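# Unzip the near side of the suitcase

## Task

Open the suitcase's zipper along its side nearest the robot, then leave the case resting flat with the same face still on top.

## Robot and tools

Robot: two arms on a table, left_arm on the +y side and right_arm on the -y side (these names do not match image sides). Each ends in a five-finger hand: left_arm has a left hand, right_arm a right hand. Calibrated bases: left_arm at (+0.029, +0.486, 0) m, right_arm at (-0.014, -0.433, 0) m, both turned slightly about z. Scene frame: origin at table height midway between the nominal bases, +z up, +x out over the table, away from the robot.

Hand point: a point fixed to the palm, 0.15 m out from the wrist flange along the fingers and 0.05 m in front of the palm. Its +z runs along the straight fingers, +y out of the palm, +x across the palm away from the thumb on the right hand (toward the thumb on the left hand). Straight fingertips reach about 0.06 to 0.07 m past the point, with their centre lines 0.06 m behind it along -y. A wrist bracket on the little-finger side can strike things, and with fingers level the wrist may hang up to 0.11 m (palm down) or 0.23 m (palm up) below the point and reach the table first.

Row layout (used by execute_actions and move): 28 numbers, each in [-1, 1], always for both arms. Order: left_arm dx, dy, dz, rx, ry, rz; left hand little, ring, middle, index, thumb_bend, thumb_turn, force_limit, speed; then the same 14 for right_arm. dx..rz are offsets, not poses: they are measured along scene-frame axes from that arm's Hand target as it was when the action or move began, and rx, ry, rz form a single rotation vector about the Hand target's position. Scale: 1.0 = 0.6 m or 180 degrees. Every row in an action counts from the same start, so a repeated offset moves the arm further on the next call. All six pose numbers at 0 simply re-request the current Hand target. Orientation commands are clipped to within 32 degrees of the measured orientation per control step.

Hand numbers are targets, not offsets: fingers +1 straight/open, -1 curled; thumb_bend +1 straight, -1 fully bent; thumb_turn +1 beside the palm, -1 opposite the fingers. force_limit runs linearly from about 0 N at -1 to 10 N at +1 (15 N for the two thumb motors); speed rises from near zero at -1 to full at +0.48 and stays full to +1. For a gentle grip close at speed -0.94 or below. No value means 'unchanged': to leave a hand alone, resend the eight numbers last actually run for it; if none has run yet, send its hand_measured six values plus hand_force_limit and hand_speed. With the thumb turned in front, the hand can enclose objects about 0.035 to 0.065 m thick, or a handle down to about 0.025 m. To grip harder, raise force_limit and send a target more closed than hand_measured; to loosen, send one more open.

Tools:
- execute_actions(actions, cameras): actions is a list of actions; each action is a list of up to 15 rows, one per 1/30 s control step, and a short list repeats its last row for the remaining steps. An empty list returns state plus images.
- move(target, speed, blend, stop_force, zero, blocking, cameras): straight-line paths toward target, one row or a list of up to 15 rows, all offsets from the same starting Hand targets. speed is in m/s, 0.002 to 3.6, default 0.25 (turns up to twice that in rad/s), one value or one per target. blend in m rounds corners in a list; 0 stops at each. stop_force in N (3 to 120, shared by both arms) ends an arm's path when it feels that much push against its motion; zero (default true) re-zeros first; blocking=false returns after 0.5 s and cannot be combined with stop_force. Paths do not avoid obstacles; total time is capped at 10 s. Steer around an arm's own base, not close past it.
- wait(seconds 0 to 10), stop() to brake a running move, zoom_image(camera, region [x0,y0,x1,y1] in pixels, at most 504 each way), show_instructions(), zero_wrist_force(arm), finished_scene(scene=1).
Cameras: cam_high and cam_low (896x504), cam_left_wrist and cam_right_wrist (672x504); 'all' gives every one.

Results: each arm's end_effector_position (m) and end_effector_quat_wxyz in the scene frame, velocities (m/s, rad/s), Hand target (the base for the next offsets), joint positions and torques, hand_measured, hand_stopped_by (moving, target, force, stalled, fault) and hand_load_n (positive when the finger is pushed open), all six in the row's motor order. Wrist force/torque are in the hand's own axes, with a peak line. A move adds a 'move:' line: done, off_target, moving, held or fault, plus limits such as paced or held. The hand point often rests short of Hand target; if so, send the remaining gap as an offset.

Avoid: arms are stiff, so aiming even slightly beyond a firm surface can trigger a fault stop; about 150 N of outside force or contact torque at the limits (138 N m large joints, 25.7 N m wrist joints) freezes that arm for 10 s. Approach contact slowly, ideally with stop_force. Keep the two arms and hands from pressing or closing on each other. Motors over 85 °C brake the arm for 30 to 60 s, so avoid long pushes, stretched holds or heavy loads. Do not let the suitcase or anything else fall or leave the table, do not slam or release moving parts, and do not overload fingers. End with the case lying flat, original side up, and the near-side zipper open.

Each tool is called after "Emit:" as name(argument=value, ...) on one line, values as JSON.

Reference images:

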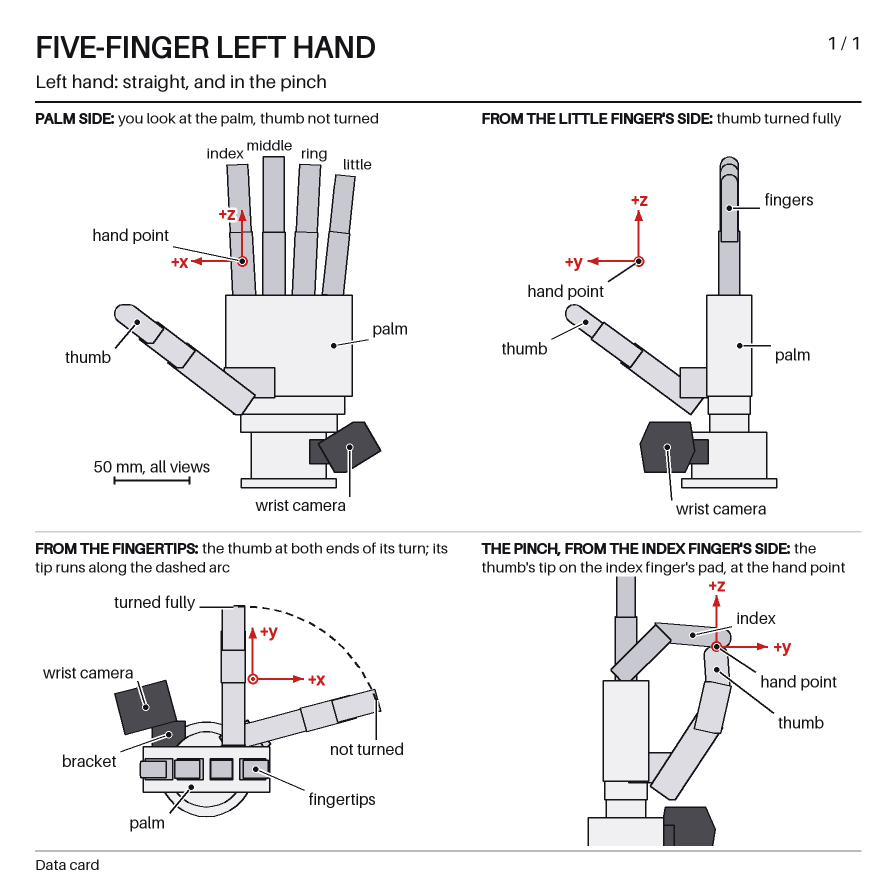

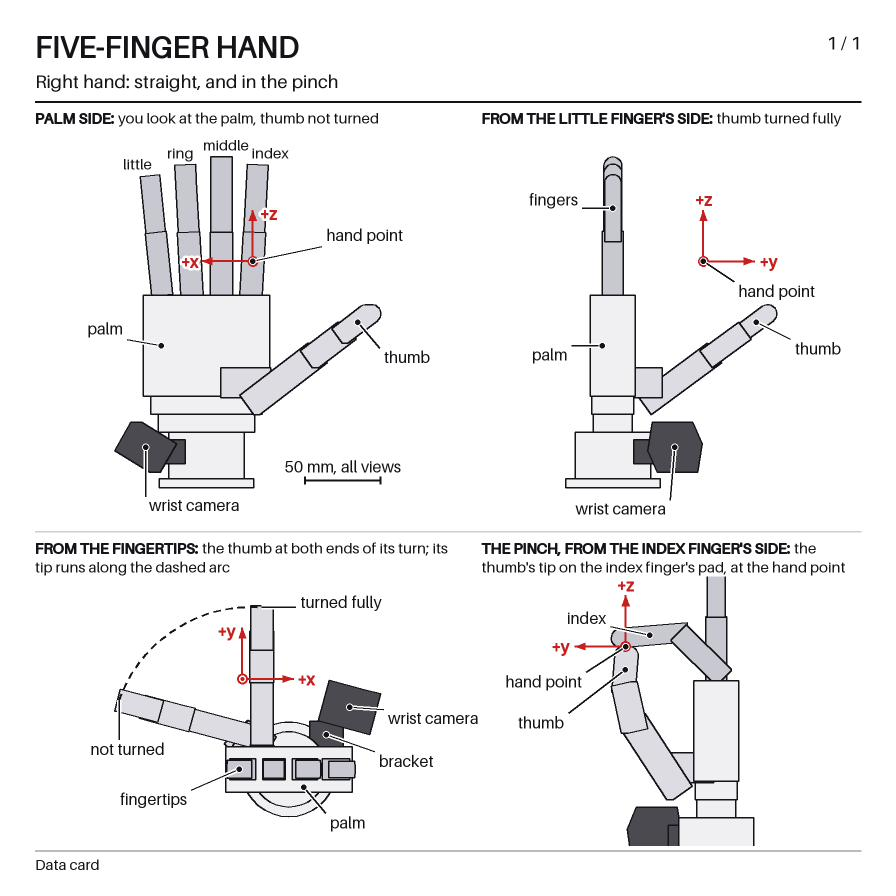

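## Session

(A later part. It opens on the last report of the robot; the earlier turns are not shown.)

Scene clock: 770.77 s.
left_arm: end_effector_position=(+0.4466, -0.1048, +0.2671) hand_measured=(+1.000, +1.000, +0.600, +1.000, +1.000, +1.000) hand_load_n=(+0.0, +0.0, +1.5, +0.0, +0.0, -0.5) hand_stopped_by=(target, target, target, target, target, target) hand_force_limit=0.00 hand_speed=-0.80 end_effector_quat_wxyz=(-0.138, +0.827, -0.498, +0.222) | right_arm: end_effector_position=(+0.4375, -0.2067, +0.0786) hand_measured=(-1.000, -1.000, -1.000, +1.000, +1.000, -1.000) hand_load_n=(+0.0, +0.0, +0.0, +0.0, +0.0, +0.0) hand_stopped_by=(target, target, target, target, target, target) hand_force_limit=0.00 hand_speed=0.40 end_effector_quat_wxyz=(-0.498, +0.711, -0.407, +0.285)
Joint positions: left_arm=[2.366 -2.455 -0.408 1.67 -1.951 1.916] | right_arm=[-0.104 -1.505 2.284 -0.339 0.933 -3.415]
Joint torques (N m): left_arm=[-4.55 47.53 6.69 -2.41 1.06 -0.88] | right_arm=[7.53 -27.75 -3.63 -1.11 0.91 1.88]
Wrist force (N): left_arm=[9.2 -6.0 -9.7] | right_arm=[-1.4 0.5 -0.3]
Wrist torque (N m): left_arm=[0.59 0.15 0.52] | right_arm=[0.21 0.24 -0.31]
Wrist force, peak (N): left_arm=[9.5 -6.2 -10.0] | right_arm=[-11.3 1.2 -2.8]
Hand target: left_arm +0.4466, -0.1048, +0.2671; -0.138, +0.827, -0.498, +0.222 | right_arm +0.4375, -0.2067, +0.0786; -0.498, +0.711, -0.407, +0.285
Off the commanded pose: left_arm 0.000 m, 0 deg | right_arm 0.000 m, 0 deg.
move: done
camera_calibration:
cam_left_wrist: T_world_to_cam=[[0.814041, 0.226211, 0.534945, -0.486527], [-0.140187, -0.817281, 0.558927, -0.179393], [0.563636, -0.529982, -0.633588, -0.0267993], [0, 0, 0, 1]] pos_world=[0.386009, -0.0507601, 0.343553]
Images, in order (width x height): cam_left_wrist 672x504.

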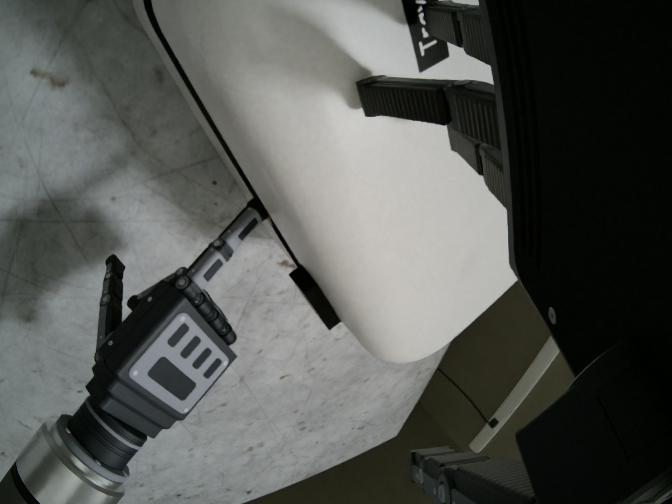

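Emit:
move(target=[[0,0,-0.005,0,0,0,1,1,0.6,1,1,1,0,-0.8,0,0,0,0,0,0,-1,-1,-1,1,1,-1,0,0.4]], speed=0.003, stop_force=15, cameras=["cam_left_wrist"])

Emit:
zoom_image(camera="cam_left_wrist", region=[235, 170, 345, 330])

Scene clock: 804.67 s.
left_arm: end_effector_position=(+0.4466, -0.1048, +0.2664) hand_measured=(+1.000, +1.000, +0.600, +1.000, +1.000, +1.000) hand_load_n=(+0.0, +0.0, +1.0, +0.0, +0.0, +0.0) hand_stopped_by=(target, target, target, target, target, target) hand_force_limit=0.00 hand_speed=-0.80 end_effector_quat_wxyz=(-0.138, +0.827, -0.498, +0.222) | right_arm: end_effector_position=(+0.4375, -0.2067, +0.0786) hand_measured=(-1.000, -1.000, -1.000, +1.000, +1.000, -1.000) hand_load_n=(+0.5, +0.0, +0.0, +0.0, +0.0, +0.0) hand_stopped_by=(target, target, target, target, target, target) hand_force_limit=0.00 hand_speed=0.40 end_effector_quat_wxyz=(-0.498, +0.711, -0.407, +0.285)
Joint positions: left_arm=[2.366 -2.454 -0.412 1.673 -1.951 1.916] | right_arm=[-0.104 -1.505 2.284 -0.339 0.933 -3.415]
Joint torques (N m): left_arm=[-4.17 27.56 12.72 -6.6 1.24 -0.92] | right_arm=[7.26 -27.83 -2.88 -1.22 0.89 1.85]
Wrist force (N): left_arm=[12.5 -11.8 -20.9] | right_arm=[-1.3 0.6 -0.3]
Wrist torque (N m): left_arm=[1.14 -0.04 0.77] | right_arm=[0.23 0.23 -0.31]
Wrist force, peak (N): left_arm=[13.5 -13.8 -24.1] | right_arm=[-1.5 0.7 -0.4]
Hand target: left_arm +0.4466, -0.1048, +0.2664; -0.138, +0.827, -0.498, +0.222 (not the last commanded pose) | right_arm +0.4375, -0.2067, +0.0786; -0.498, +0.711, -0.407, +0.285
Off the commanded pose: left_arm 0.002 m, 0 deg | right_arm 0.000 m, 0 deg.
move: contact (left_arm)
camera_calibration:
cam_left_wrist: T_world_to_cam=[[0.813991, 0.226229, 0.535013, -0.486155], [-0.140204, -0.817294, 0.558903, -0.178988], [0.563704, -0.529953, -0.633552, -0.0272802], [0, 0, 0, 1]] pos_world=[0.386009, -0.0507601, 0.342853]
Images, in order (width x height): cam_left_wrist 672x504.

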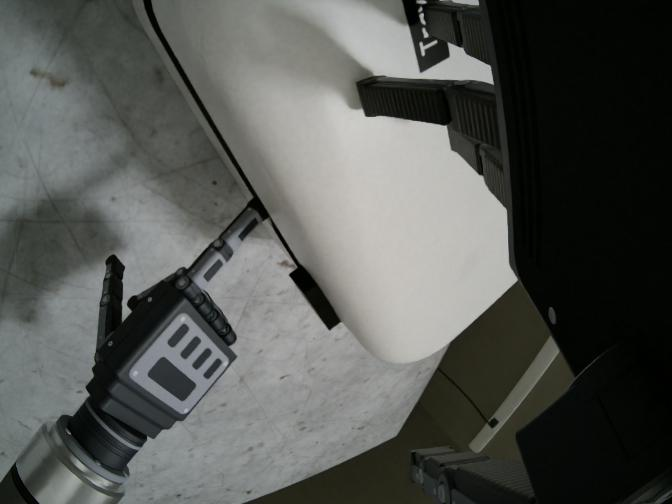

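Scaled by 3.150 from the camera's 672x504 image, which has a finer 960x720 frame.

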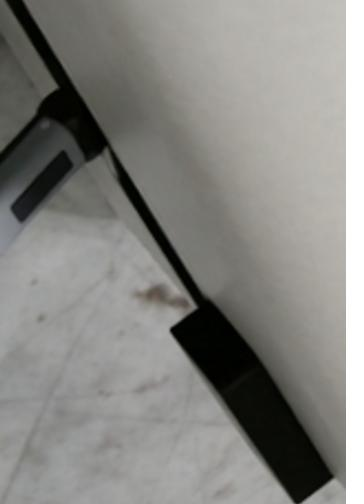

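Emit:
move(target=[[0,0,0,0,0,0,1,1,0.6,1,1,1,0,-0.8,0.0178,-0.0282,0,0,0,0,-1,-1,-1,1,1,-1,0,0.4]], speed=0.02, stop_force=14, cameras=["cam_left_wrist"])

Emit:
zoom_image(camera="cam_left_wrist", region=[235, 170, 345, 330])

Scene clock: 815.43 s.
left_arm: end_effector_position=(+0.4466, -0.1048, +0.2664) hand_measured=(+1.000, +1.000, +0.600, +1.000, +1.000, +1.000) hand_load_n=(+0.0, +0.0, +1.0, +0.0, +0.0, -0.5) hand_stopped_by=(target, target, target, target, target, target) hand_force_limit=0.00 hand_speed=-0.80 end_effector_quat_wxyz=(-0.138, +0.827, -0.498, +0.222) | right_arm: end_effector_position=(+0.4482, -0.2236, +0.0786) hand_measured=(-1.000, -1.000, -1.000, +1.000, +1.000, -1.000) hand_load_n=(+0.0, +0.0, +0.0, +0.0, +0.0, +0.0) hand_stopped_by=(target, target, target, target, target, target) hand_force_limit=0.00 hand_speed=0.40 end_effector_quat_wxyz=(-0.498, +0.711, -0.407, +0.285)
Joint positions: left_arm=[2.366 -2.454 -0.412 1.673 -1.951 1.916] | right_arm=[-0.159 -1.485 2.265 -0.321 0.884 -3.445]
Joint torques (N m): left_arm=[-4.42 27.5 9.99 -6.59 1.32 -0.92] | right_arm=[6.95 -29.04 -2.78 -1.21 0.81 1.98]
Wrist force (N): left_arm=[12.4 -11.9 -20.9] | right_arm=[-1.6 0.6 -0.4]
Wrist torque (N m): left_arm=[1.12 -0.02 0.76] | right_arm=[0.23 0.27 -0.29]
Wrist force, peak (N): left_arm=[12.6 -12.1 -21.1] | right_arm=[-1.8 0.7 -0.5]
Hand target: left_arm +0.4466, -0.1048, +0.2664; -0.138, +0.827, -0.498, +0.222 | right_arm +0.4482, -0.2236, +0.0786; -0.498, +0.711, -0.407, +0.285
Off the commanded pose: left_arm 0.000 m, 0 deg | right_arm 0.000 m, 0 deg.
move: done
camera_calibration:
cam_left_wrist: T_world_to_cam=[[0.813991, 0.226229, 0.535013, -0.486155], [-0.140204, -0.817294, 0.558903, -0.178988], [0.563704, -0.529953, -0.633552, -0.0272802], [0, 0, 0, 1]] pos_world=[0.386009, -0.0507601, 0.342853]
Images, in order (width x height): cam_left_wrist 672x504.

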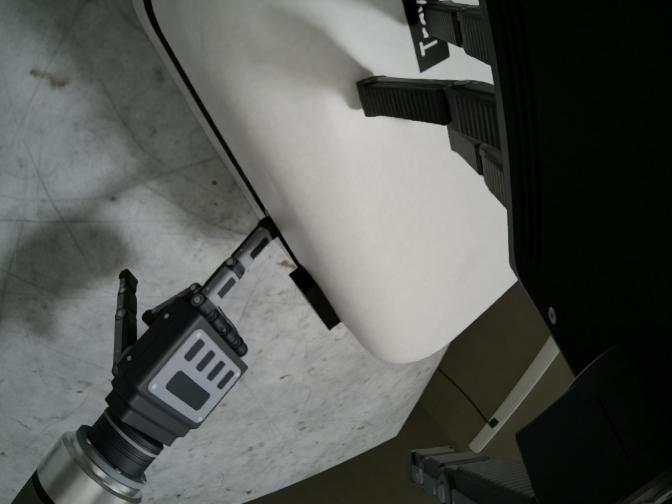

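Scaled by 3.150 from the camera's 672x504 image, which has a finer 960x720 frame.

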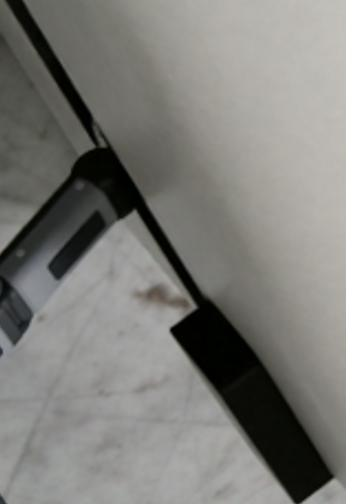

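Emit:
move(target=[[0,0,0,0,0,0,1,1,0.6,1,1,1,0,-0.8,-0.0423,-0.0267,0,0,0,0,-1,-1,-1,1,1,-1,0,0.4],[0,0,0,0,0,0,1,1,0.6,1,1,1,0,-0.8,-0.1012,-0.0513,0.1107,0,0,0,1,1,1,1,1,-1,0,0.4]], speed=0.12, cameras=["cam_left_wrist","cam_right_wrist"])

Scene clock: 828.27 s.
left_arm: end_effector_position=(+0.4466, -0.1048, +0.2664) hand_measured=(+1.000, +1.000, +0.600, +1.000, +1.000, +1.000) hand_load_n=(+0.0, +0.0, +1.0, +0.0, +0.0, +0.0) hand_stopped_by=(target, target, target, target, target, target) hand_force_limit=0.00 hand_speed=-0.80 end_effector_quat_wxyz=(-0.138, +0.827, -0.498, +0.222) | right_arm: end_effector_position=(+0.3875, -0.2544, +0.1450) hand_measured=(+1.000, +1.000, +1.000, +1.000, +1.000, -1.000) hand_load_n=(+0.0, +0.0, +0.0, +0.0, -0.5, +0.0) hand_stopped_by=(target, target, target, target, target, target) hand_force_limit=0.00 hand_speed=0.40 end_effector_quat_wxyz=(-0.498, +0.711, -0.407, +0.285)
Joint positions: left_arm=[2.366 -2.454 -0.412 1.673 -1.951 1.916] | right_arm=[-0.365 -1.773 2.329 0.002 0.703 -3.586]
Joint torques (N m): left_arm=[-4.14 27.66 7.11 -6.52 1.19 -0.87] | right_arm=[-6.3 -18.21 -7.2 1.42 -1.61 -1.33]
Wrist force (N): left_arm=[12.5 -11.9 -20.9] | right_arm=[-1.4 0.2 -0.8]
Wrist torque (N m): left_arm=[1.13 -0.03 0.77] | right_arm=[0.18 0.25 -0.43]
Wrist force, peak (N): left_arm=[12.5 -12.1 -21.1] | right_arm=[-1.7 0.9 -0.6]
Hand target: left_arm +0.4466, -0.1048, +0.2664; -0.138, +0.827, -0.498, +0.222 | right_arm +0.3875, -0.2544, +0.1450; -0.498, +0.711, -0.407, +0.285
Off the commanded pose: left_arm 0.000 m, 0 deg | right_arm 0.000 m, 0 deg.
move: done
camera_calibration:
cam_left_wrist: T_world_to_cam=[[0.813991, 0.226229, 0.535013, -0.486155], [-0.140204, -0.817294, 0.558903, -0.178988], [0.563704, -0.529953, -0.633552, -0.0272802], [0, 0, 0, 1]] pos_world=[0.386009, -0.0507601, 0.342853]
cam_right_wrist: T_world_to_cam=[[-0.0984188, -0.400762, -0.910881, 0.0677929], [-0.902407, 0.421788, -0.0880715, 0.470507], [0.419494, 0.813317, -0.403162, 0.223117], [0, 0, 0, 1]] pos_world=[0.337665, -0.35275, 0.193142]
Images, in order (width x height): cam_left_wrist 672x504, cam_right_wrist 672x504.

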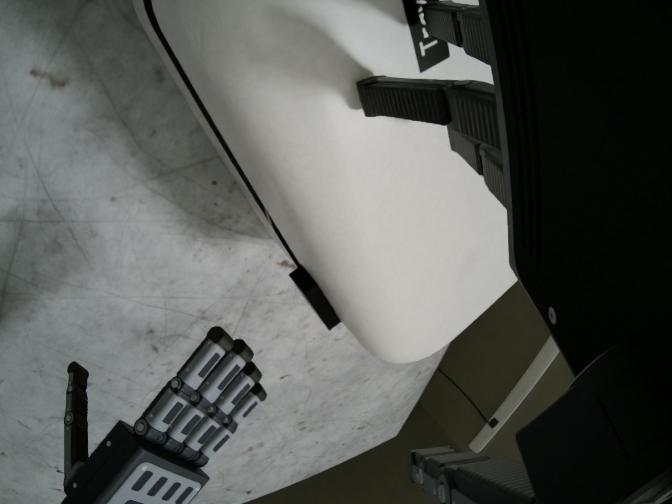

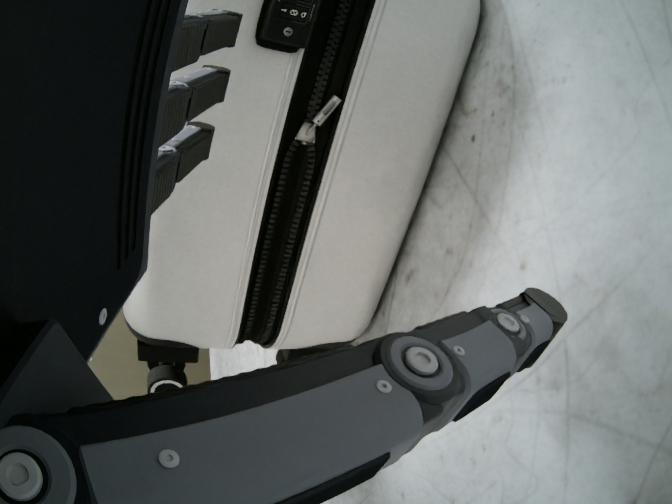

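Emit:
zoom_image(camera="cam_right_wrist", region=[230, 0, 390, 200])

Scaled by 2.520 from the camera's 672x504 image, which has a finer 960x720 frame.

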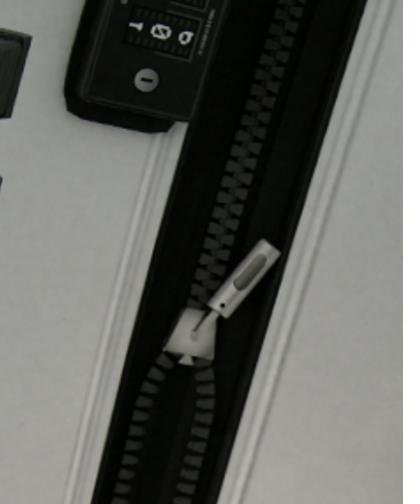

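Emit:
move(target=[[0,0,0,0,0,0,1,1,0.6,1,1,1,0,-0.8,0,0,0,0,0,0,-1,-1,-1,1,1,-1,0,0.4],[0,0,0,0,0,0,1,1,0.6,1,1,1,0,-0.8,0.0453,0.0742,-0.1107,0,0,0.0222,-1,-1,-1,1,1,-1,0,0.4]], speed=0.12, cameras=["cam_left_wrist"])

Emit:
move(target=[[0,0,0,0,0,0,1,1,0.6,1,1,1,0,-0.8,0.0412,0.0283,0,0,0,0,-1,-1,-1,1,1,-1,0,0.4]], speed=0.015, stop_force=3, cameras=["cam_left_wrist"])

Emit:
zoom_image(camera="cam_left_wrist", region=[225, 150, 345, 330])

Scene clock: 855.57 s.
left_arm: end_effector_position=(+0.4466, -0.1048, +0.2664) hand_measured=(+1.000, +1.000, +0.600, +1.000, +1.000, +1.000) hand_load_n=(+0.0, +0.0, +1.0, +0.0, +0.0, -0.5) hand_stopped_by=(target, target, target, target, target, target) hand_force_limit=0.00 hand_speed=-0.80 end_effector_quat_wxyz=(-0.138, +0.827, -0.498, +0.222) | right_arm: end_effector_position=(+0.4148, -0.2099, +0.0787) hand_measured=(-1.000, -1.000, -1.000, +1.000, +1.000, -1.000) hand_load_n=(+0.0, +0.0, +0.0, +0.0, +0.0, +0.0) hand_stopped_by=(target, target, target, target, target, target) hand_force_limit=0.00 hand_speed=0.40 end_effector_quat_wxyz=(-0.507, +0.725, -0.382, +0.267)
Joint positions: left_arm=[2.366 -2.454 -0.412 1.673 -1.951 1.916] | right_arm=[-0.17 -1.532 2.321 -0.298 0.812 -3.494]
Joint torques (N m): left_arm=[-4.14 27.62 4.74 -6.53 1.23 -0.75] | right_arm=[5.92 -8.49 -3.59 -1.13 -1.23 -1.88]
Wrist force (N): left_arm=[12.3 -11.9 -21.0] | right_arm=[-1.4 0.6 -0.7]
Wrist torque (N m): left_arm=[1.13 -0.01 0.76] | right_arm=[0.26 0.28 -0.27]
Wrist force, peak (N): left_arm=[12.5 -12.0 -21.1] | right_arm=[-1.7 1.4 0.2]
Hand target: left_arm +0.4466, -0.1048, +0.2664; -0.138, +0.827, -0.498, +0.222 | right_arm +0.4147, -0.2099, +0.0786; -0.507, +0.725, -0.382, +0.267
Off the commanded pose: left_arm 0.000 m, 0 deg | right_arm 0.000 m, 0 deg.
move: done
camera_calibration:
cam_left_wrist: T_world_to_cam=[[0.813991, 0.226229, 0.535013, -0.486155], [-0.140204, -0.817294, 0.558903, -0.178988], [0.563704, -0.529953, -0.633552, -0.0272802], [0, 0, 0, 1]] pos_world=[0.386009, -0.0507601, 0.342853]
Images, in order (width x height): cam_left_wrist 672x504.

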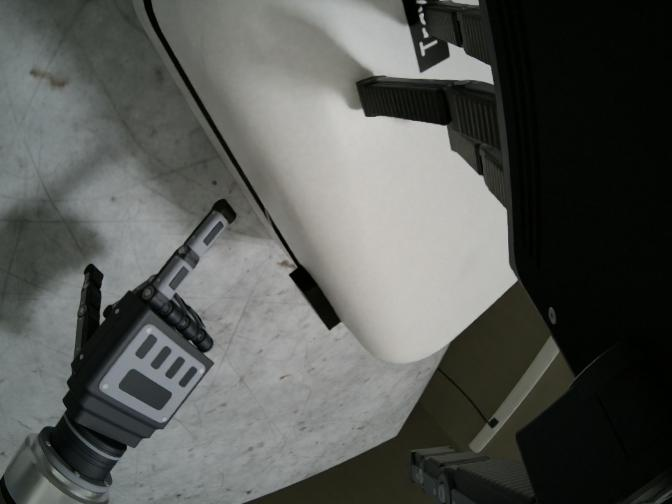

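Scene clock: 858.10 s.
left_arm: end_effector_position=(+0.4466, -0.1048, +0.2664) hand_measured=(+1.000, +1.000, +0.600, +1.000, +1.000, +1.000) hand_load_n=(-0.5, +0.0, +1.0, +0.0, +0.0, +0.0) hand_stopped_by=(target, target, target, target, target, target) hand_force_limit=0.00 hand_speed=-0.80 end_effector_quat_wxyz=(-0.138, +0.827, -0.498, +0.222) | right_arm: end_effector_position=(+0.4358, -0.1954, +0.0786) hand_measured=(-1.000, -1.000, -1.000, +1.000, +1.000, -1.000) hand_load_n=(+0.0, +0.0, +0.0, -2.0, +0.0, +0.0) hand_stopped_by=(target, target, target, target, target, target) hand_force_limit=0.00 hand_speed=0.40 end_effector_quat_wxyz=(-0.507, +0.725, -0.382, +0.267)
Joint positions: left_arm=[2.366 -2.454 -0.412 1.673 -1.951 1.916] | right_arm=[-0.1 -1.479 2.259 -0.317 0.874 -3.451]
Joint torques (N m): left_arm=[-4.27 27.9 4.24 -6.48 1.2 -0.84] | right_arm=[-0.58 -29.88 -4.36 0.65 0.27 -1.85]
Wrist force (N): left_arm=[12.5 -11.9 -20.9] | right_arm=[-1.1 2.7 -2.9]
Wrist torque (N m): left_arm=[1.13 -0.03 0.77] | right_arm=[0.35 0.27 -0.26]
Wrist force, peak (N): left_arm=[12.5 -11.9 -21.1] | right_arm=[-1.0 3.3 -10.5]
Hand target: left_arm +0.4466, -0.1048, +0.2664; -0.138, +0.827, -0.498, +0.222 | right_arm +0.4358, -0.1954, +0.0786; -0.507, +0.725, -0.382, +0.267 (not the last commanded pose)
Off the commanded pose: left_arm 0.000 m, 0 deg | right_arm 0.004 m, 0 deg.
move: contact (right_arm)
camera_calibration:
cam_left_wrist: T_world_to_cam=[[0.813991, 0.226229, 0.535013, -0.486155], [-0.140204, -0.817294, 0.558903, -0.178988], [0.563704, -0.529953, -0.633552, -0.0272802], [0, 0, 0, 1]] pos_world=[0.386009, -0.0507601, 0.342853]
Images, in order (width x height): cam_left_wrist 672x504.

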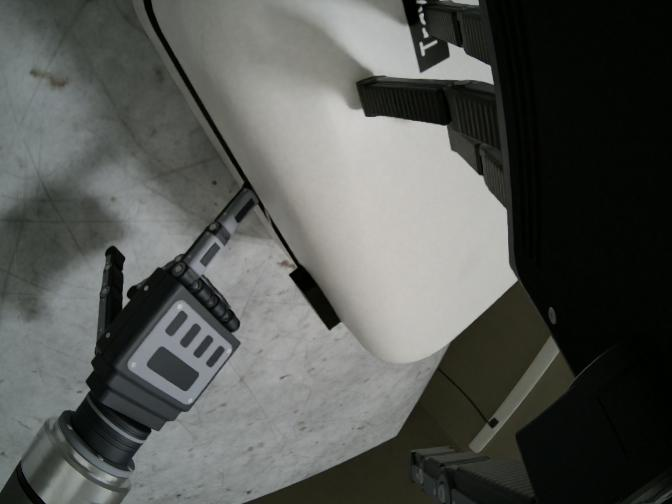

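Scaled by 2.800 from the camera's 672x504 image, which has a finer 960x720 frame.

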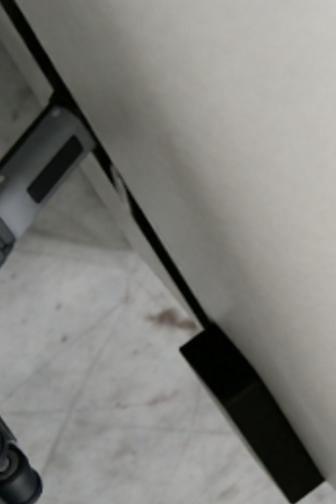

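Emit:
move(target=[[0,0,0,0,0,0,1,1,0.6,1,1,1,0,-0.8,0.0195,-0.0270,0,0,0,0,-1,-1,-1,1,1,-1,0,0.4]], speed=0.02, stop_force=13, cameras=["cam_left_wrist"])

Emit:
zoom_image(camera="cam_left_wrist", region=[225, 150, 345, 330])

Scene clock: 869.93 s.
left_arm: end_effector_position=(+0.4466, -0.1048, +0.2664) hand_measured=(+1.000, +1.000, +0.600, +1.000, +1.000, +1.000) hand_load_n=(+0.0, +0.0, +4.0, +0.0, +0.0, +0.0) hand_stopped_by=(target, target, target, target, target, target) hand_force_limit=0.00 hand_speed=-0.80 end_effector_quat_wxyz=(-0.138, +0.827, -0.498, +0.222) | right_arm: end_effector_position=(+0.4446, -0.2077, +0.0786) hand_measured=(-1.000, -1.000, -1.000, +1.000, +1.000, -1.000) hand_load_n=(+0.0, +0.0, +0.0, -0.5, +0.0, +0.0) hand_stopped_by=(target, target, target, target, target, target) hand_force_limit=0.00 hand_speed=0.40 end_effector_quat_wxyz=(-0.507, +0.725, -0.382, +0.267)
Joint positions: left_arm=[2.366 -2.454 -0.412 1.673 -1.951 1.916] | right_arm=[-0.138 -1.463 2.242 -0.302 0.84 -3.474]
Joint torques (N m): left_arm=[-4.27 32.44 1.76 -6.52 1.19 -0.77] | right_arm=[-9.84 -29.83 -4.77 0.3 -0.24 -0.47]
Wrist force (N): left_arm=[16.4 -13.0 -18.7] | right_arm=[-6.9 1.0 -1.7]
Wrist torque (N m): left_arm=[1.14 0.20 0.91] | right_arm=[0.30 -0.10 -0.78]
Wrist force, peak (N): left_arm=[16.4 -13.0 -18.9] | right_arm=[-14.5 0.6 -3.5]
Hand target: left_arm +0.4466, -0.1048, +0.2664; -0.138, +0.827, -0.498, +0.222 | right_arm +0.4446, -0.2077, +0.0786; -0.507, +0.725, -0.382, +0.267 (not the last commanded pose)
Off the commanded pose: left_arm 0.000 m, 0 deg | right_arm 0.005 m, 0 deg.
move: contact (right_arm)
camera_calibration:
cam_left_wrist: T_world_to_cam=[[0.813991, 0.226229, 0.535013, -0.486155], [-0.140204, -0.817294, 0.558903, -0.178988], [0.563704, -0.529953, -0.633552, -0.0272802], [0, 0, 0, 1]] pos_world=[0.386009, -0.0507601, 0.342853]
Images, in order (width x height): cam_left_wrist 672x504.

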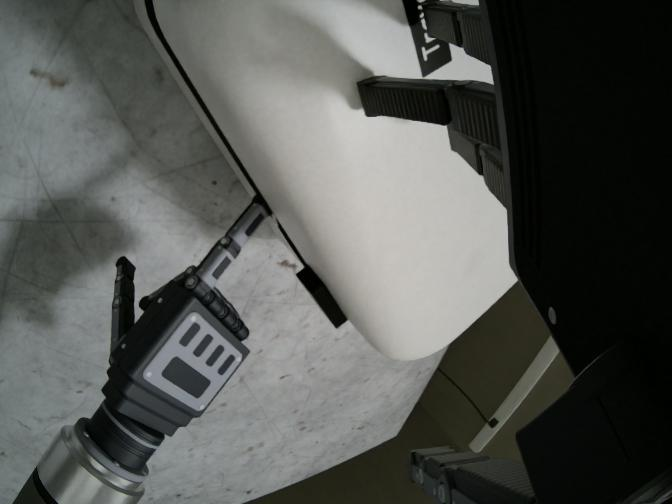

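Scaled by 2.800 from the camera's 672x504 image, which has a finer 960x720 frame.

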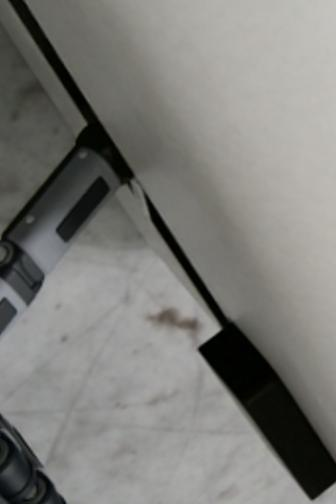

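Emit:
execute_actions(actions=[], cameras=["cam_high","cam_low"])

Emit:
zoom_image(camera="cam_high", region=[380, 110, 560, 350])

Emit:
zoom_image(camera="cam_low", region=[380, 120, 640, 320])

Scene clock: 901.97 s.
left_arm: end_effector_position=(+0.4466, -0.1048, +0.2664) hand_measured=(+1.000, +1.000, +0.600, +1.000, +1.000, +1.000) hand_load_n=(+0.0, +0.0, +4.0, +0.0, +0.0, +0.0) hand_stopped_by=(target, target, target, target, target, target) hand_force_limit=0.00 hand_speed=-0.80 end_effector_quat_wxyz=(-0.138, +0.827, -0.498, +0.222) | right_arm: end_effector_position=(+0.4446, -0.2077, +0.0786) hand_measured=(-1.000, -1.000, -1.000, +1.000, +1.000, -1.000) hand_load_n=(+0.0, +0.0, +0.0, -0.5, +0.0, +0.0) hand_stopped_by=(target, target, target, target, target, target) hand_force_limit=0.00 hand_speed=0.40 end_effector_quat_wxyz=(-0.507, +0.725, -0.382, +0.267)
Joint positions: left_arm=[2.366 -2.454 -0.412 1.673 -1.951 1.916] | right_arm=[-0.138 -1.463 2.242 -0.302 0.84 -3.474]
Joint velocities: within noise
Joint torques (N m): left_arm=[-3.64 39.17 0.77 -6.49 1.22 -0.85] | right_arm=[-10.21 -29.78 -5.04 0.34 -0.18 -1.79]
Motor temperatures (°C): left_arm=[29 32 31 40 36 34] | right_arm=[33 31 31 40 39 40]
Wrist force (N): left_arm=[16.2 -12.9 -18.8] | right_arm=[-6.9 1.1 -1.7]
Wrist torque (N m): left_arm=[1.16 0.23 0.90] | right_arm=[0.32 -0.10 -0.77]
Wrist force, peak (N): left_arm=[16.4 -13.2 -18.8] | right_arm=[-7.1 1.0 -1.6]
Hand target: left_arm +0.4466, -0.1048, +0.2664; -0.138, +0.827, -0.498, +0.222 | right_arm +0.4446, -0.2077, +0.0786; -0.507, +0.725, -0.382, +0.267 (not the last commanded pose)
Off the commanded pose: left_arm 0.000 m, 0 deg | right_arm 0.005 m, 0 deg.
Images, in order (width x height): cam_high 896x504, cam_low 896x504.

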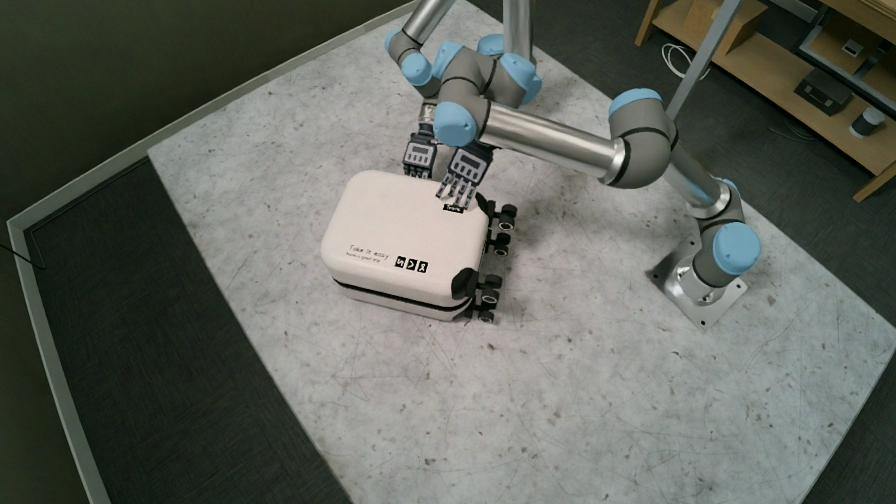

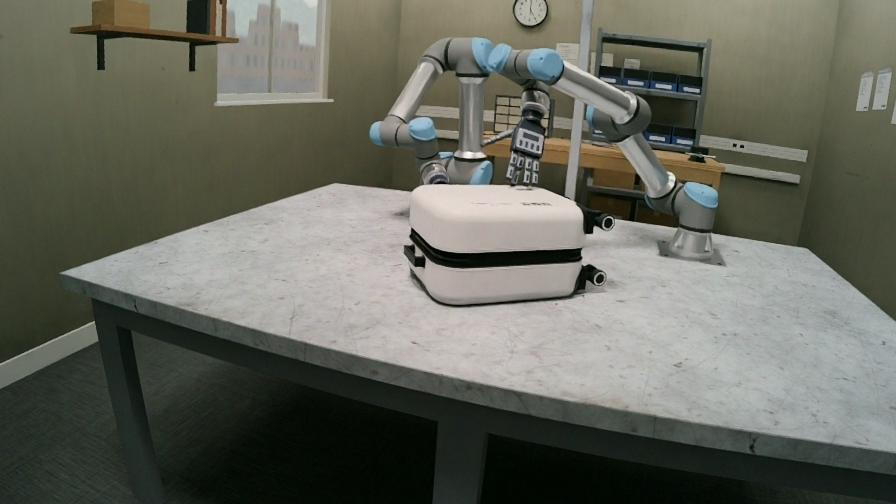

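Scaled by 2.100 from the camera's 896x504 image, which has a finer 1280x720 frame.

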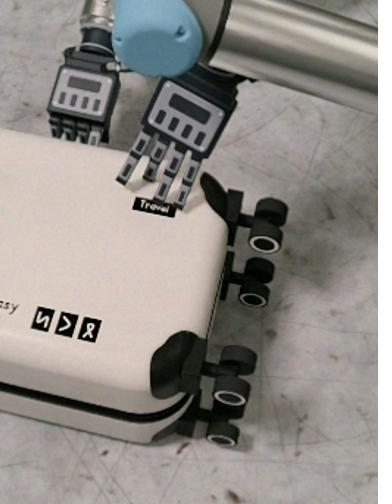

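Scaled by 1.938 from the camera's 896x504 image, which has a finer 1280x720 frame.

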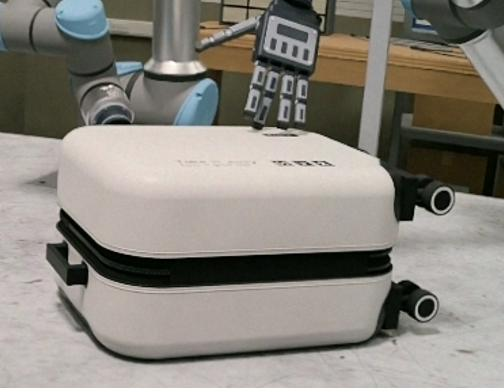

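Emit:
move(target=[[0,0,0,0,0,0,1,1,0.6,1,1,1,0,-0.8,-0.055,-0.0377,0,0,0,0,-1,-1,-1,1,1,-1,0,0.4],[0,0,0.05,0,0,0,1,1,0.6,1,1,1,0,-0.8,-0.055,-0.0377,0,0,0,0,-1,-1,-1,1,1,-1,0,0.4],[0,0,0.05,0,0,0,-1,-1,-1,-1,1,1,0,0,-0.055,-0.0377,0,0,0,0,-1,-1,-1,1,1,-1,0,0.4],[0.179,-0.057,0.0227,0.0682,-0.0592,-0.3936,-1,-1,-1,-1,1,1,0,0,-0.055,-0.0377,0,0,0,0,-1,-1,-1,1,1,-1,0,0.4]], speed=[0.15,0.15,0.15,0.25], cameras=["cam_high","cam_low","cam_left_wrist"])

Scene clock: 1031.03 s.
left_arm: end_effector_position=(+0.5532, -0.1381, +0.2793) hand_measured=(-1.000, -1.000, -1.000, -1.000, +1.000, +1.000) hand_load_n=(+0.0, +0.5, +0.0, +0.0, +0.0, +0.0) hand_stopped_by=(target, target, target, target, target, target) hand_force_limit=0.00 hand_speed=0.00 end_effector_quat_wxyz=(+0.151, -0.341, +0.841, -0.393) | right_arm: end_effector_position=(+0.4116, -0.2303, +0.0786) hand_measured=(-1.000, -1.000, -1.000, +1.000, +1.000, -1.000) hand_load_n=(+0.0, +0.0, +0.0, +0.0, +0.0, +0.0) hand_stopped_by=(target, target, target, target, target, target) hand_force_limit=0.00 hand_speed=0.40 end_effector_quat_wxyz=(-0.507, +0.725, -0.382, +0.267)
Joint positions: left_arm=[2.545 -2.614 -0.035 1.938 -1.43 3.243] | right_arm=[-0.255 -1.539 2.336 -0.264 0.738 -3.554]
Joint torques (N m): left_arm=[4.36 66.91 20.47 -3 1.56 1.07] | right_arm=[-7.42 -15.64 -3.03 1.16 -1.82 -1.67]
Wrist force (N): left_arm=[1.1 0.0 0.6] | right_arm=[-0.9 -0.6 -0.4]
Wrist torque (N m): left_arm=[0.02 -0.08 0.30] | right_arm=[0.09 0.20 -0.44]
Wrist force, peak (N): left_arm=[16.5 -13.2 -19.2] | right_arm=[-7.1 0.9 -1.7]
Hand target: left_arm +0.5540, -0.1390, +0.2800; +0.109, -0.345, +0.889, -0.281 | right_arm +0.4116, -0.2303, +0.0786; -0.507, +0.725, -0.382, +0.267
Off the commanded pose: left_arm 0.001 m, 15 deg | right_arm 0.000 m, 0 deg.
elbow stopped short (left arm): the move would have taken joint 3 (elbow) straighter than the controller allows.
move: off_target (left_arm)
camera_calibration:
cam_left_wrist: T_world_to_cam=[[0.231787, -0.590626, 0.77294, -0.42942], [-0.972694, -0.131032, 0.191563, 0.459368], [-0.0118628, -0.796236, -0.60487, 0.176717], [0, 0, 0, 1]] pos_world=[0.548455, -0.0527263, 0.350809]
Images, in order (width x height): cam_high 896x504, cam_low 896x504, cam_left_wrist 672x504.

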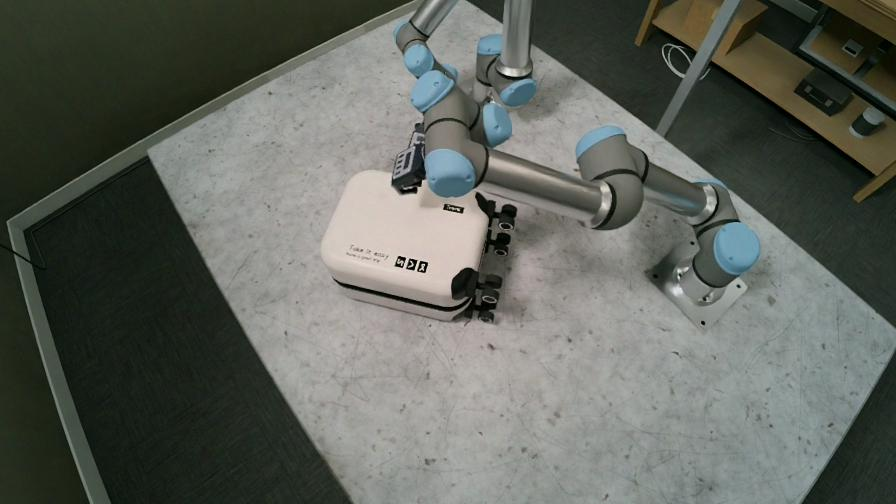

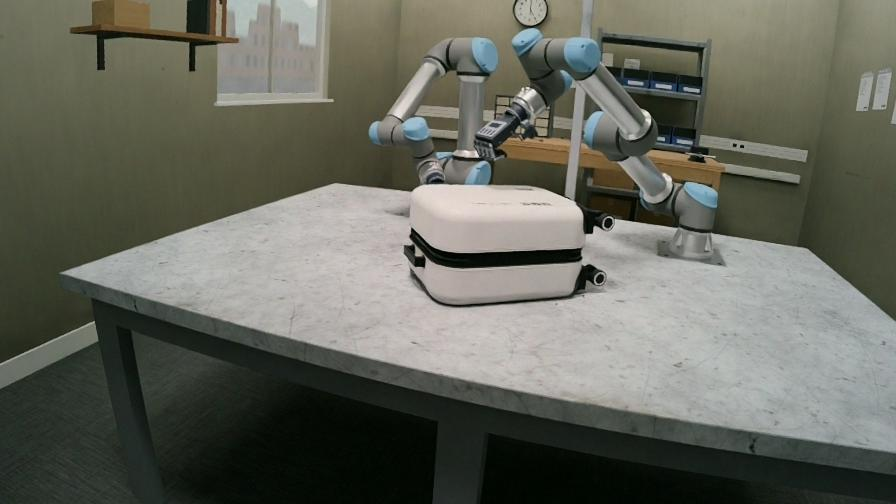

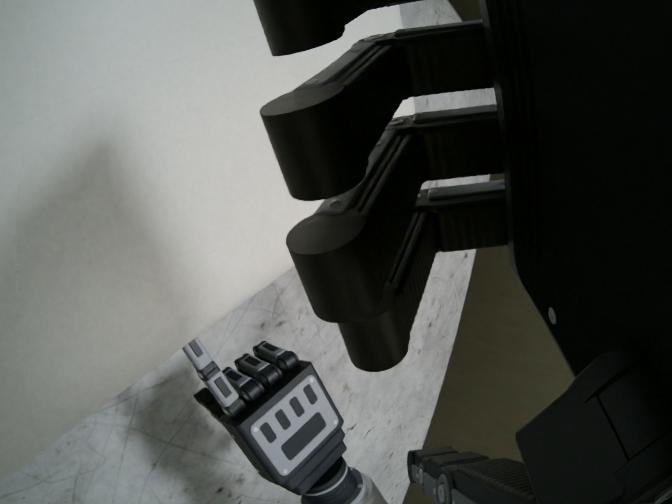

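Emit:
execute_actions(actions=[], cameras=["all"])

Scene clock: 1048.53 s.
left_arm: end_effector_position=(+0.5532, -0.1381, +0.2794) hand_measured=(-1.000, -1.000, -1.000, -1.000, +1.000, +1.000) hand_load_n=(+0.5, +0.0, +0.5, +0.0, +0.0, +0.0) hand_stopped_by=(target, target, target, target, target, target) hand_force_limit=0.00 hand_speed=0.00 end_effector_quat_wxyz=(+0.151, -0.341, +0.841, -0.393) | right_arm: end_effector_position=(+0.4116, -0.2303, +0.0786) hand_measured=(-1.000, -1.000, -1.000, +1.000, +1.000, -1.000) hand_load_n=(+0.0, +0.0, +0.0, +0.0, +0.0, +0.0) hand_stopped_by=(target, target, target, target, target, target) hand_force_limit=0.00 hand_speed=0.40 end_effector_quat_wxyz=(-0.507, +0.725, -0.382, +0.267)
Joint positions: left_arm=[2.546 -2.614 -0.035 1.938 -1.43 3.243] | right_arm=[-0.255 -1.539 2.336 -0.264 0.738 -3.554]
Joint velocities: within noise
Joint torques (N m): left_arm=[6.92 66.48 17.89 -3.21 1.59 1.71] | right_arm=[-7.04 -18.29 -3.22 1.02 -1.9 -1.73]
Motor temperatures (°C): left_arm=[29 32 31 40 36 34] | right_arm=[33 31 30 40 39 40]
Wrist force (N): left_arm=[0.9 0.0 0.5] | right_arm=[-0.8 -0.7 -0.2]
Wrist torque (N m): left_arm=[0.02 -0.06 0.28] | right_arm=[0.07 0.18 -0.44]
Wrist force, peak (N): left_arm=[1.1 -0.1 0.7] | right_arm=[-1.0 -0.6 -0.5]
Hand target: left_arm +0.5540, -0.1390, +0.2800; +0.109, -0.345, +0.889, -0.281 | right_arm +0.4116, -0.2303, +0.0786; -0.507, +0.725, -0.382, +0.267
Off the commanded pose: left_arm 0.001 m, 15 deg | right_arm 0.000 m, 0 deg.
camera_calibration:
cam_left_wrist: T_world_to_cam=[[0.231574, -0.590677, 0.772965, -0.429392], [-0.972744, -0.130825, 0.191454, 0.459425], [-0.0119649, -0.796232, -0.604872, 0.176835], [0, 0, 0, 1]] pos_world=[0.548455, -0.0527259, 0.350909]
cam_right_wrist: T_world_to_cam=[[-0.0701455, -0.406627, -0.910897, 0.00633046], [-0.929593, 0.357886, -0.0881764, 0.472803], [0.361852, 0.840578, -0.403102, 0.196688], [0, 0, 0, 1]] pos_world=[0.368786, -0.331967, 0.126742]

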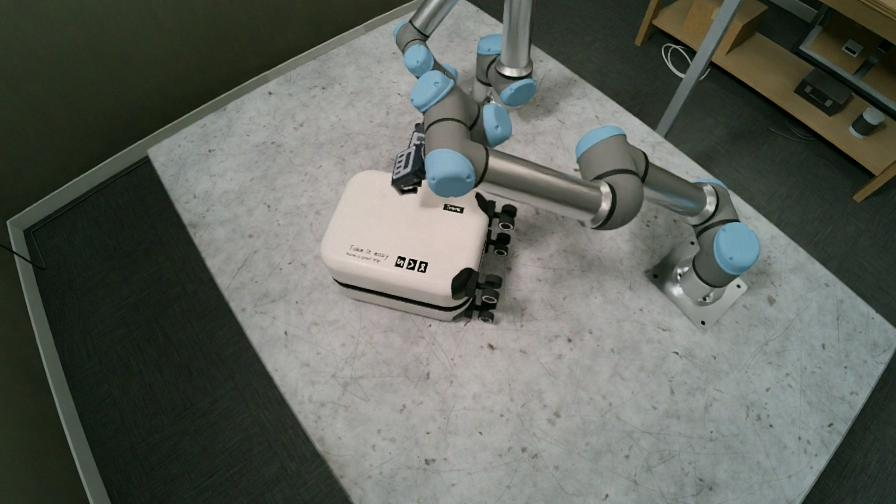

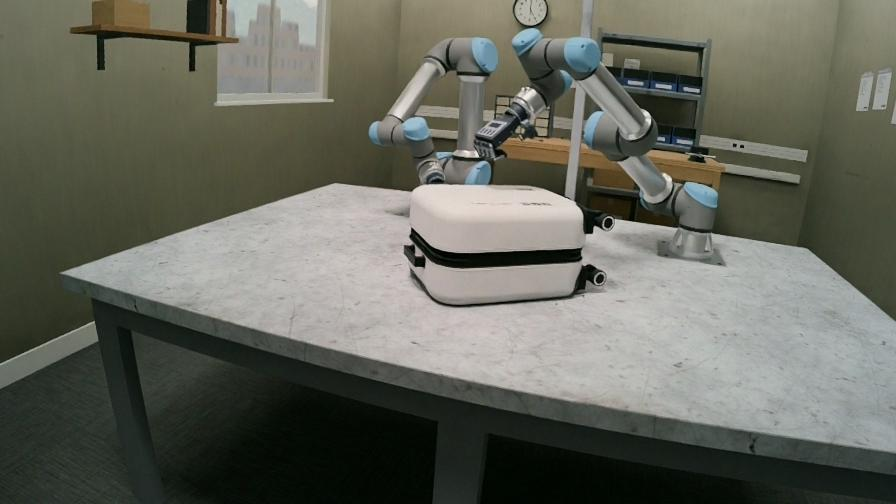

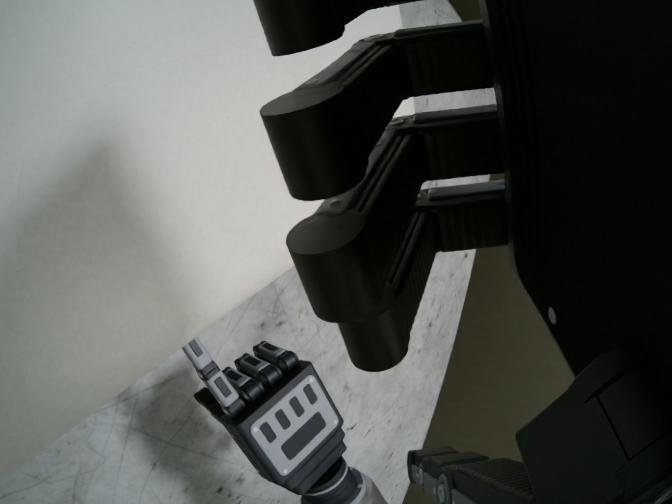

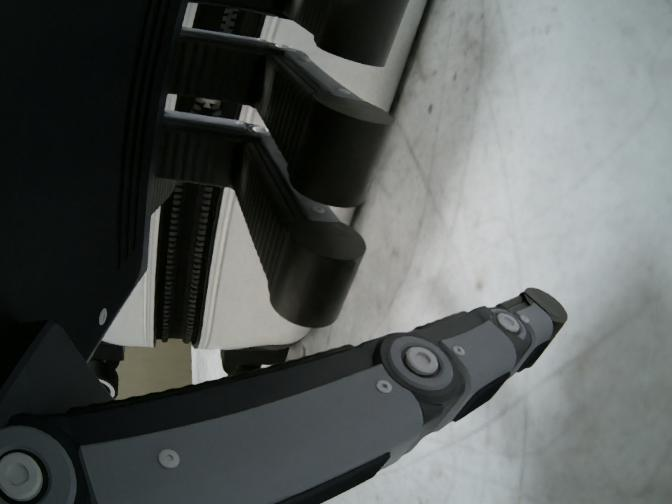

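Emit:
zoom_image(camera="cam_right_wrist", region=[140, 0, 300, 380])

Emit:
zoom_image(camera="cam_high", region=[300, 140, 560, 340])

Scaled by 1.326 from the camera's 672x504 image, which has a finer 960x720 frame.

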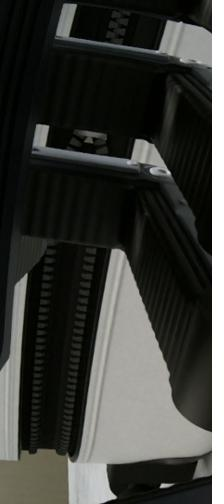

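Scaled by 1.938 from the camera's 896x504 image, which has a finer 1280x720 frame.

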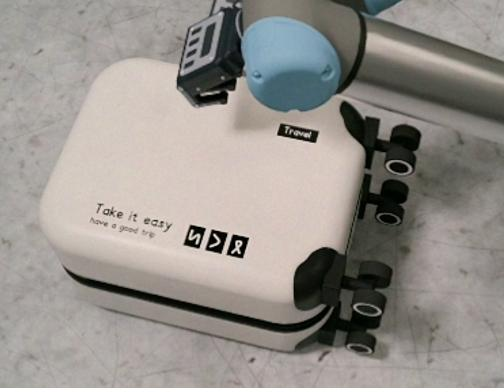

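Emit:
move(target=[[-0.0343,-0.0236,0,0,0,0,-1,-1,-1,-1,1,1,0,0,0,0,0,0,0,0,-1,-1,-1,1,1,-1,0,0.4],[-0.0343,-0.0236,-0.07,0,0,0,-1,-1,-1,-1,1,1,0,0,0,0,0,0,0,0,-1,-1,-1,1,1,-1,0,0.4]], speed=0.06, stop_force=8)

Scene clock: 1109.53 s.
left_arm: end_effector_position=(+0.5326, -0.1522, +0.2375) hand_measured=(-1.000, -1.000, -1.000, -1.000, +1.000, +1.000) hand_load_n=(+0.5, +0.0, +0.0, +0.0, +0.0, +0.0) hand_stopped_by=(target, target, target, target, target, target) hand_force_limit=0.00 hand_speed=0.00 end_effector_quat_wxyz=(+0.137, -0.343, +0.856, -0.361) | right_arm: end_effector_position=(+0.4116, -0.2303, +0.0786) hand_measured=(-1.000, -1.000, -1.000, +1.000, +1.000, -1.000) hand_load_n=(+0.0, +0.0, +0.0, +0.0, +0.0, +0.0) hand_stopped_by=(target, target, target, target, target, target) hand_force_limit=0.00 hand_speed=0.40 end_effector_quat_wxyz=(-0.507, +0.725, -0.382, +0.267)
Joint positions: left_arm=[2.507 -2.664 -0.035 1.915 -1.459 3.233] | right_arm=[-0.255 -1.539 2.336 -0.264 0.738 -3.554]
Joint torques (N m): left_arm=[4.19 67.36 11.24 2.34 1.22 -1.67] | right_arm=[-6.83 -23.6 -3.17 1.04 -1.91 -1.54]
Wrist force (N): left_arm=[0.7 -0.1 0.5] | right_arm=[-0.8 -0.5 -0.3]
Wrist torque (N m): left_arm=[0.00 -0.05 0.16] | right_arm=[0.10 0.18 -0.44]
Wrist force, peak (N): left_arm=[1.2 -0.1 0.6] | right_arm=[-1.1 -0.4 -0.6]
Hand target: left_arm +0.5334, -0.1531, +0.2380; +0.109, -0.345, +0.889, -0.281 | right_arm +0.4116, -0.2303, +0.0786; -0.507, +0.725, -0.382, +0.267
Off the commanded pose: left_arm 0.001 m, 10 deg | right_arm 0.000 m, 0 deg.
elbow stopped short (left arm): the move would have taken joint 3 (elbow) straighter than the controller allows.
move: off_target (left_arm)

Emit:
move(target=[0,0,-0.05,0,0,0,-1,-1,-1,-1,1,1,0,0,0,0,0,0,0,0,-1,-1,-1,1,1,-1,0,0.4], speed=0.006, stop_force=15)

Scene clock: 1123.23 s.
left_arm: end_effector_position=(+0.5324, -0.1519, +0.2176) hand_measured=(-1.000, -1.000, -1.000, -1.000, +1.000, +1.000) hand_load_n=(+0.0, +0.0, +0.0, +0.0, +0.0, -0.5) hand_stopped_by=(target, target, target, target, target, target) hand_force_limit=0.00 hand_speed=0.00 end_effector_quat_wxyz=(+0.132, -0.343, +0.862, -0.348) | right_arm: end_effector_position=(+0.4116, -0.2303, +0.0786) hand_measured=(-1.000, -1.000, -1.000, +1.000, +1.000, -1.000) hand_load_n=(+0.0, +0.0, +0.0, +0.0, +0.0, +0.0) hand_stopped_by=(target, target, target, target, target, target) hand_force_limit=0.00 hand_speed=0.40 end_effector_quat_wxyz=(-0.507, +0.725, -0.382, +0.267)
Joint positions: left_arm=[2.506 -2.688 -0.035 1.909 -1.463 3.239] | right_arm=[-0.255 -1.539 2.336 -0.264 0.738 -3.554]
Joint torques (N m): left_arm=[-5.66 57.37 10.98 -3.55 -1.59 1.6] | right_arm=[-6.36 -23.87 -3.14 0.81 -1.79 -1.43]
Wrist force (N): left_arm=[0.8 -0.1 0.7] | right_arm=[-0.8 -0.4 -0.4]
Wrist torque (N m): left_arm=[-0.01 -0.05 0.16] | right_arm=[0.12 0.18 -0.43]
Wrist force, peak (N): left_arm=[1.0 -0.1 0.8] | right_arm=[-1.0 -0.7 -0.6]
Hand target: left_arm +0.5331, -0.1528, +0.2182; +0.118, -0.344, +0.879, -0.309 (not the last commanded pose) | right_arm +0.4116, -0.2303, +0.0786; -0.507, +0.725, -0.382, +0.267
Off the commanded pose: left_arm 0.010 m, 9 deg | right_arm 0.000 m, 0 deg.
elbow stopped short (left arm): the move would have taken joint 3 (elbow) straighter than the controller allows.
move: off_target (left_arm; path cut at 10 s)


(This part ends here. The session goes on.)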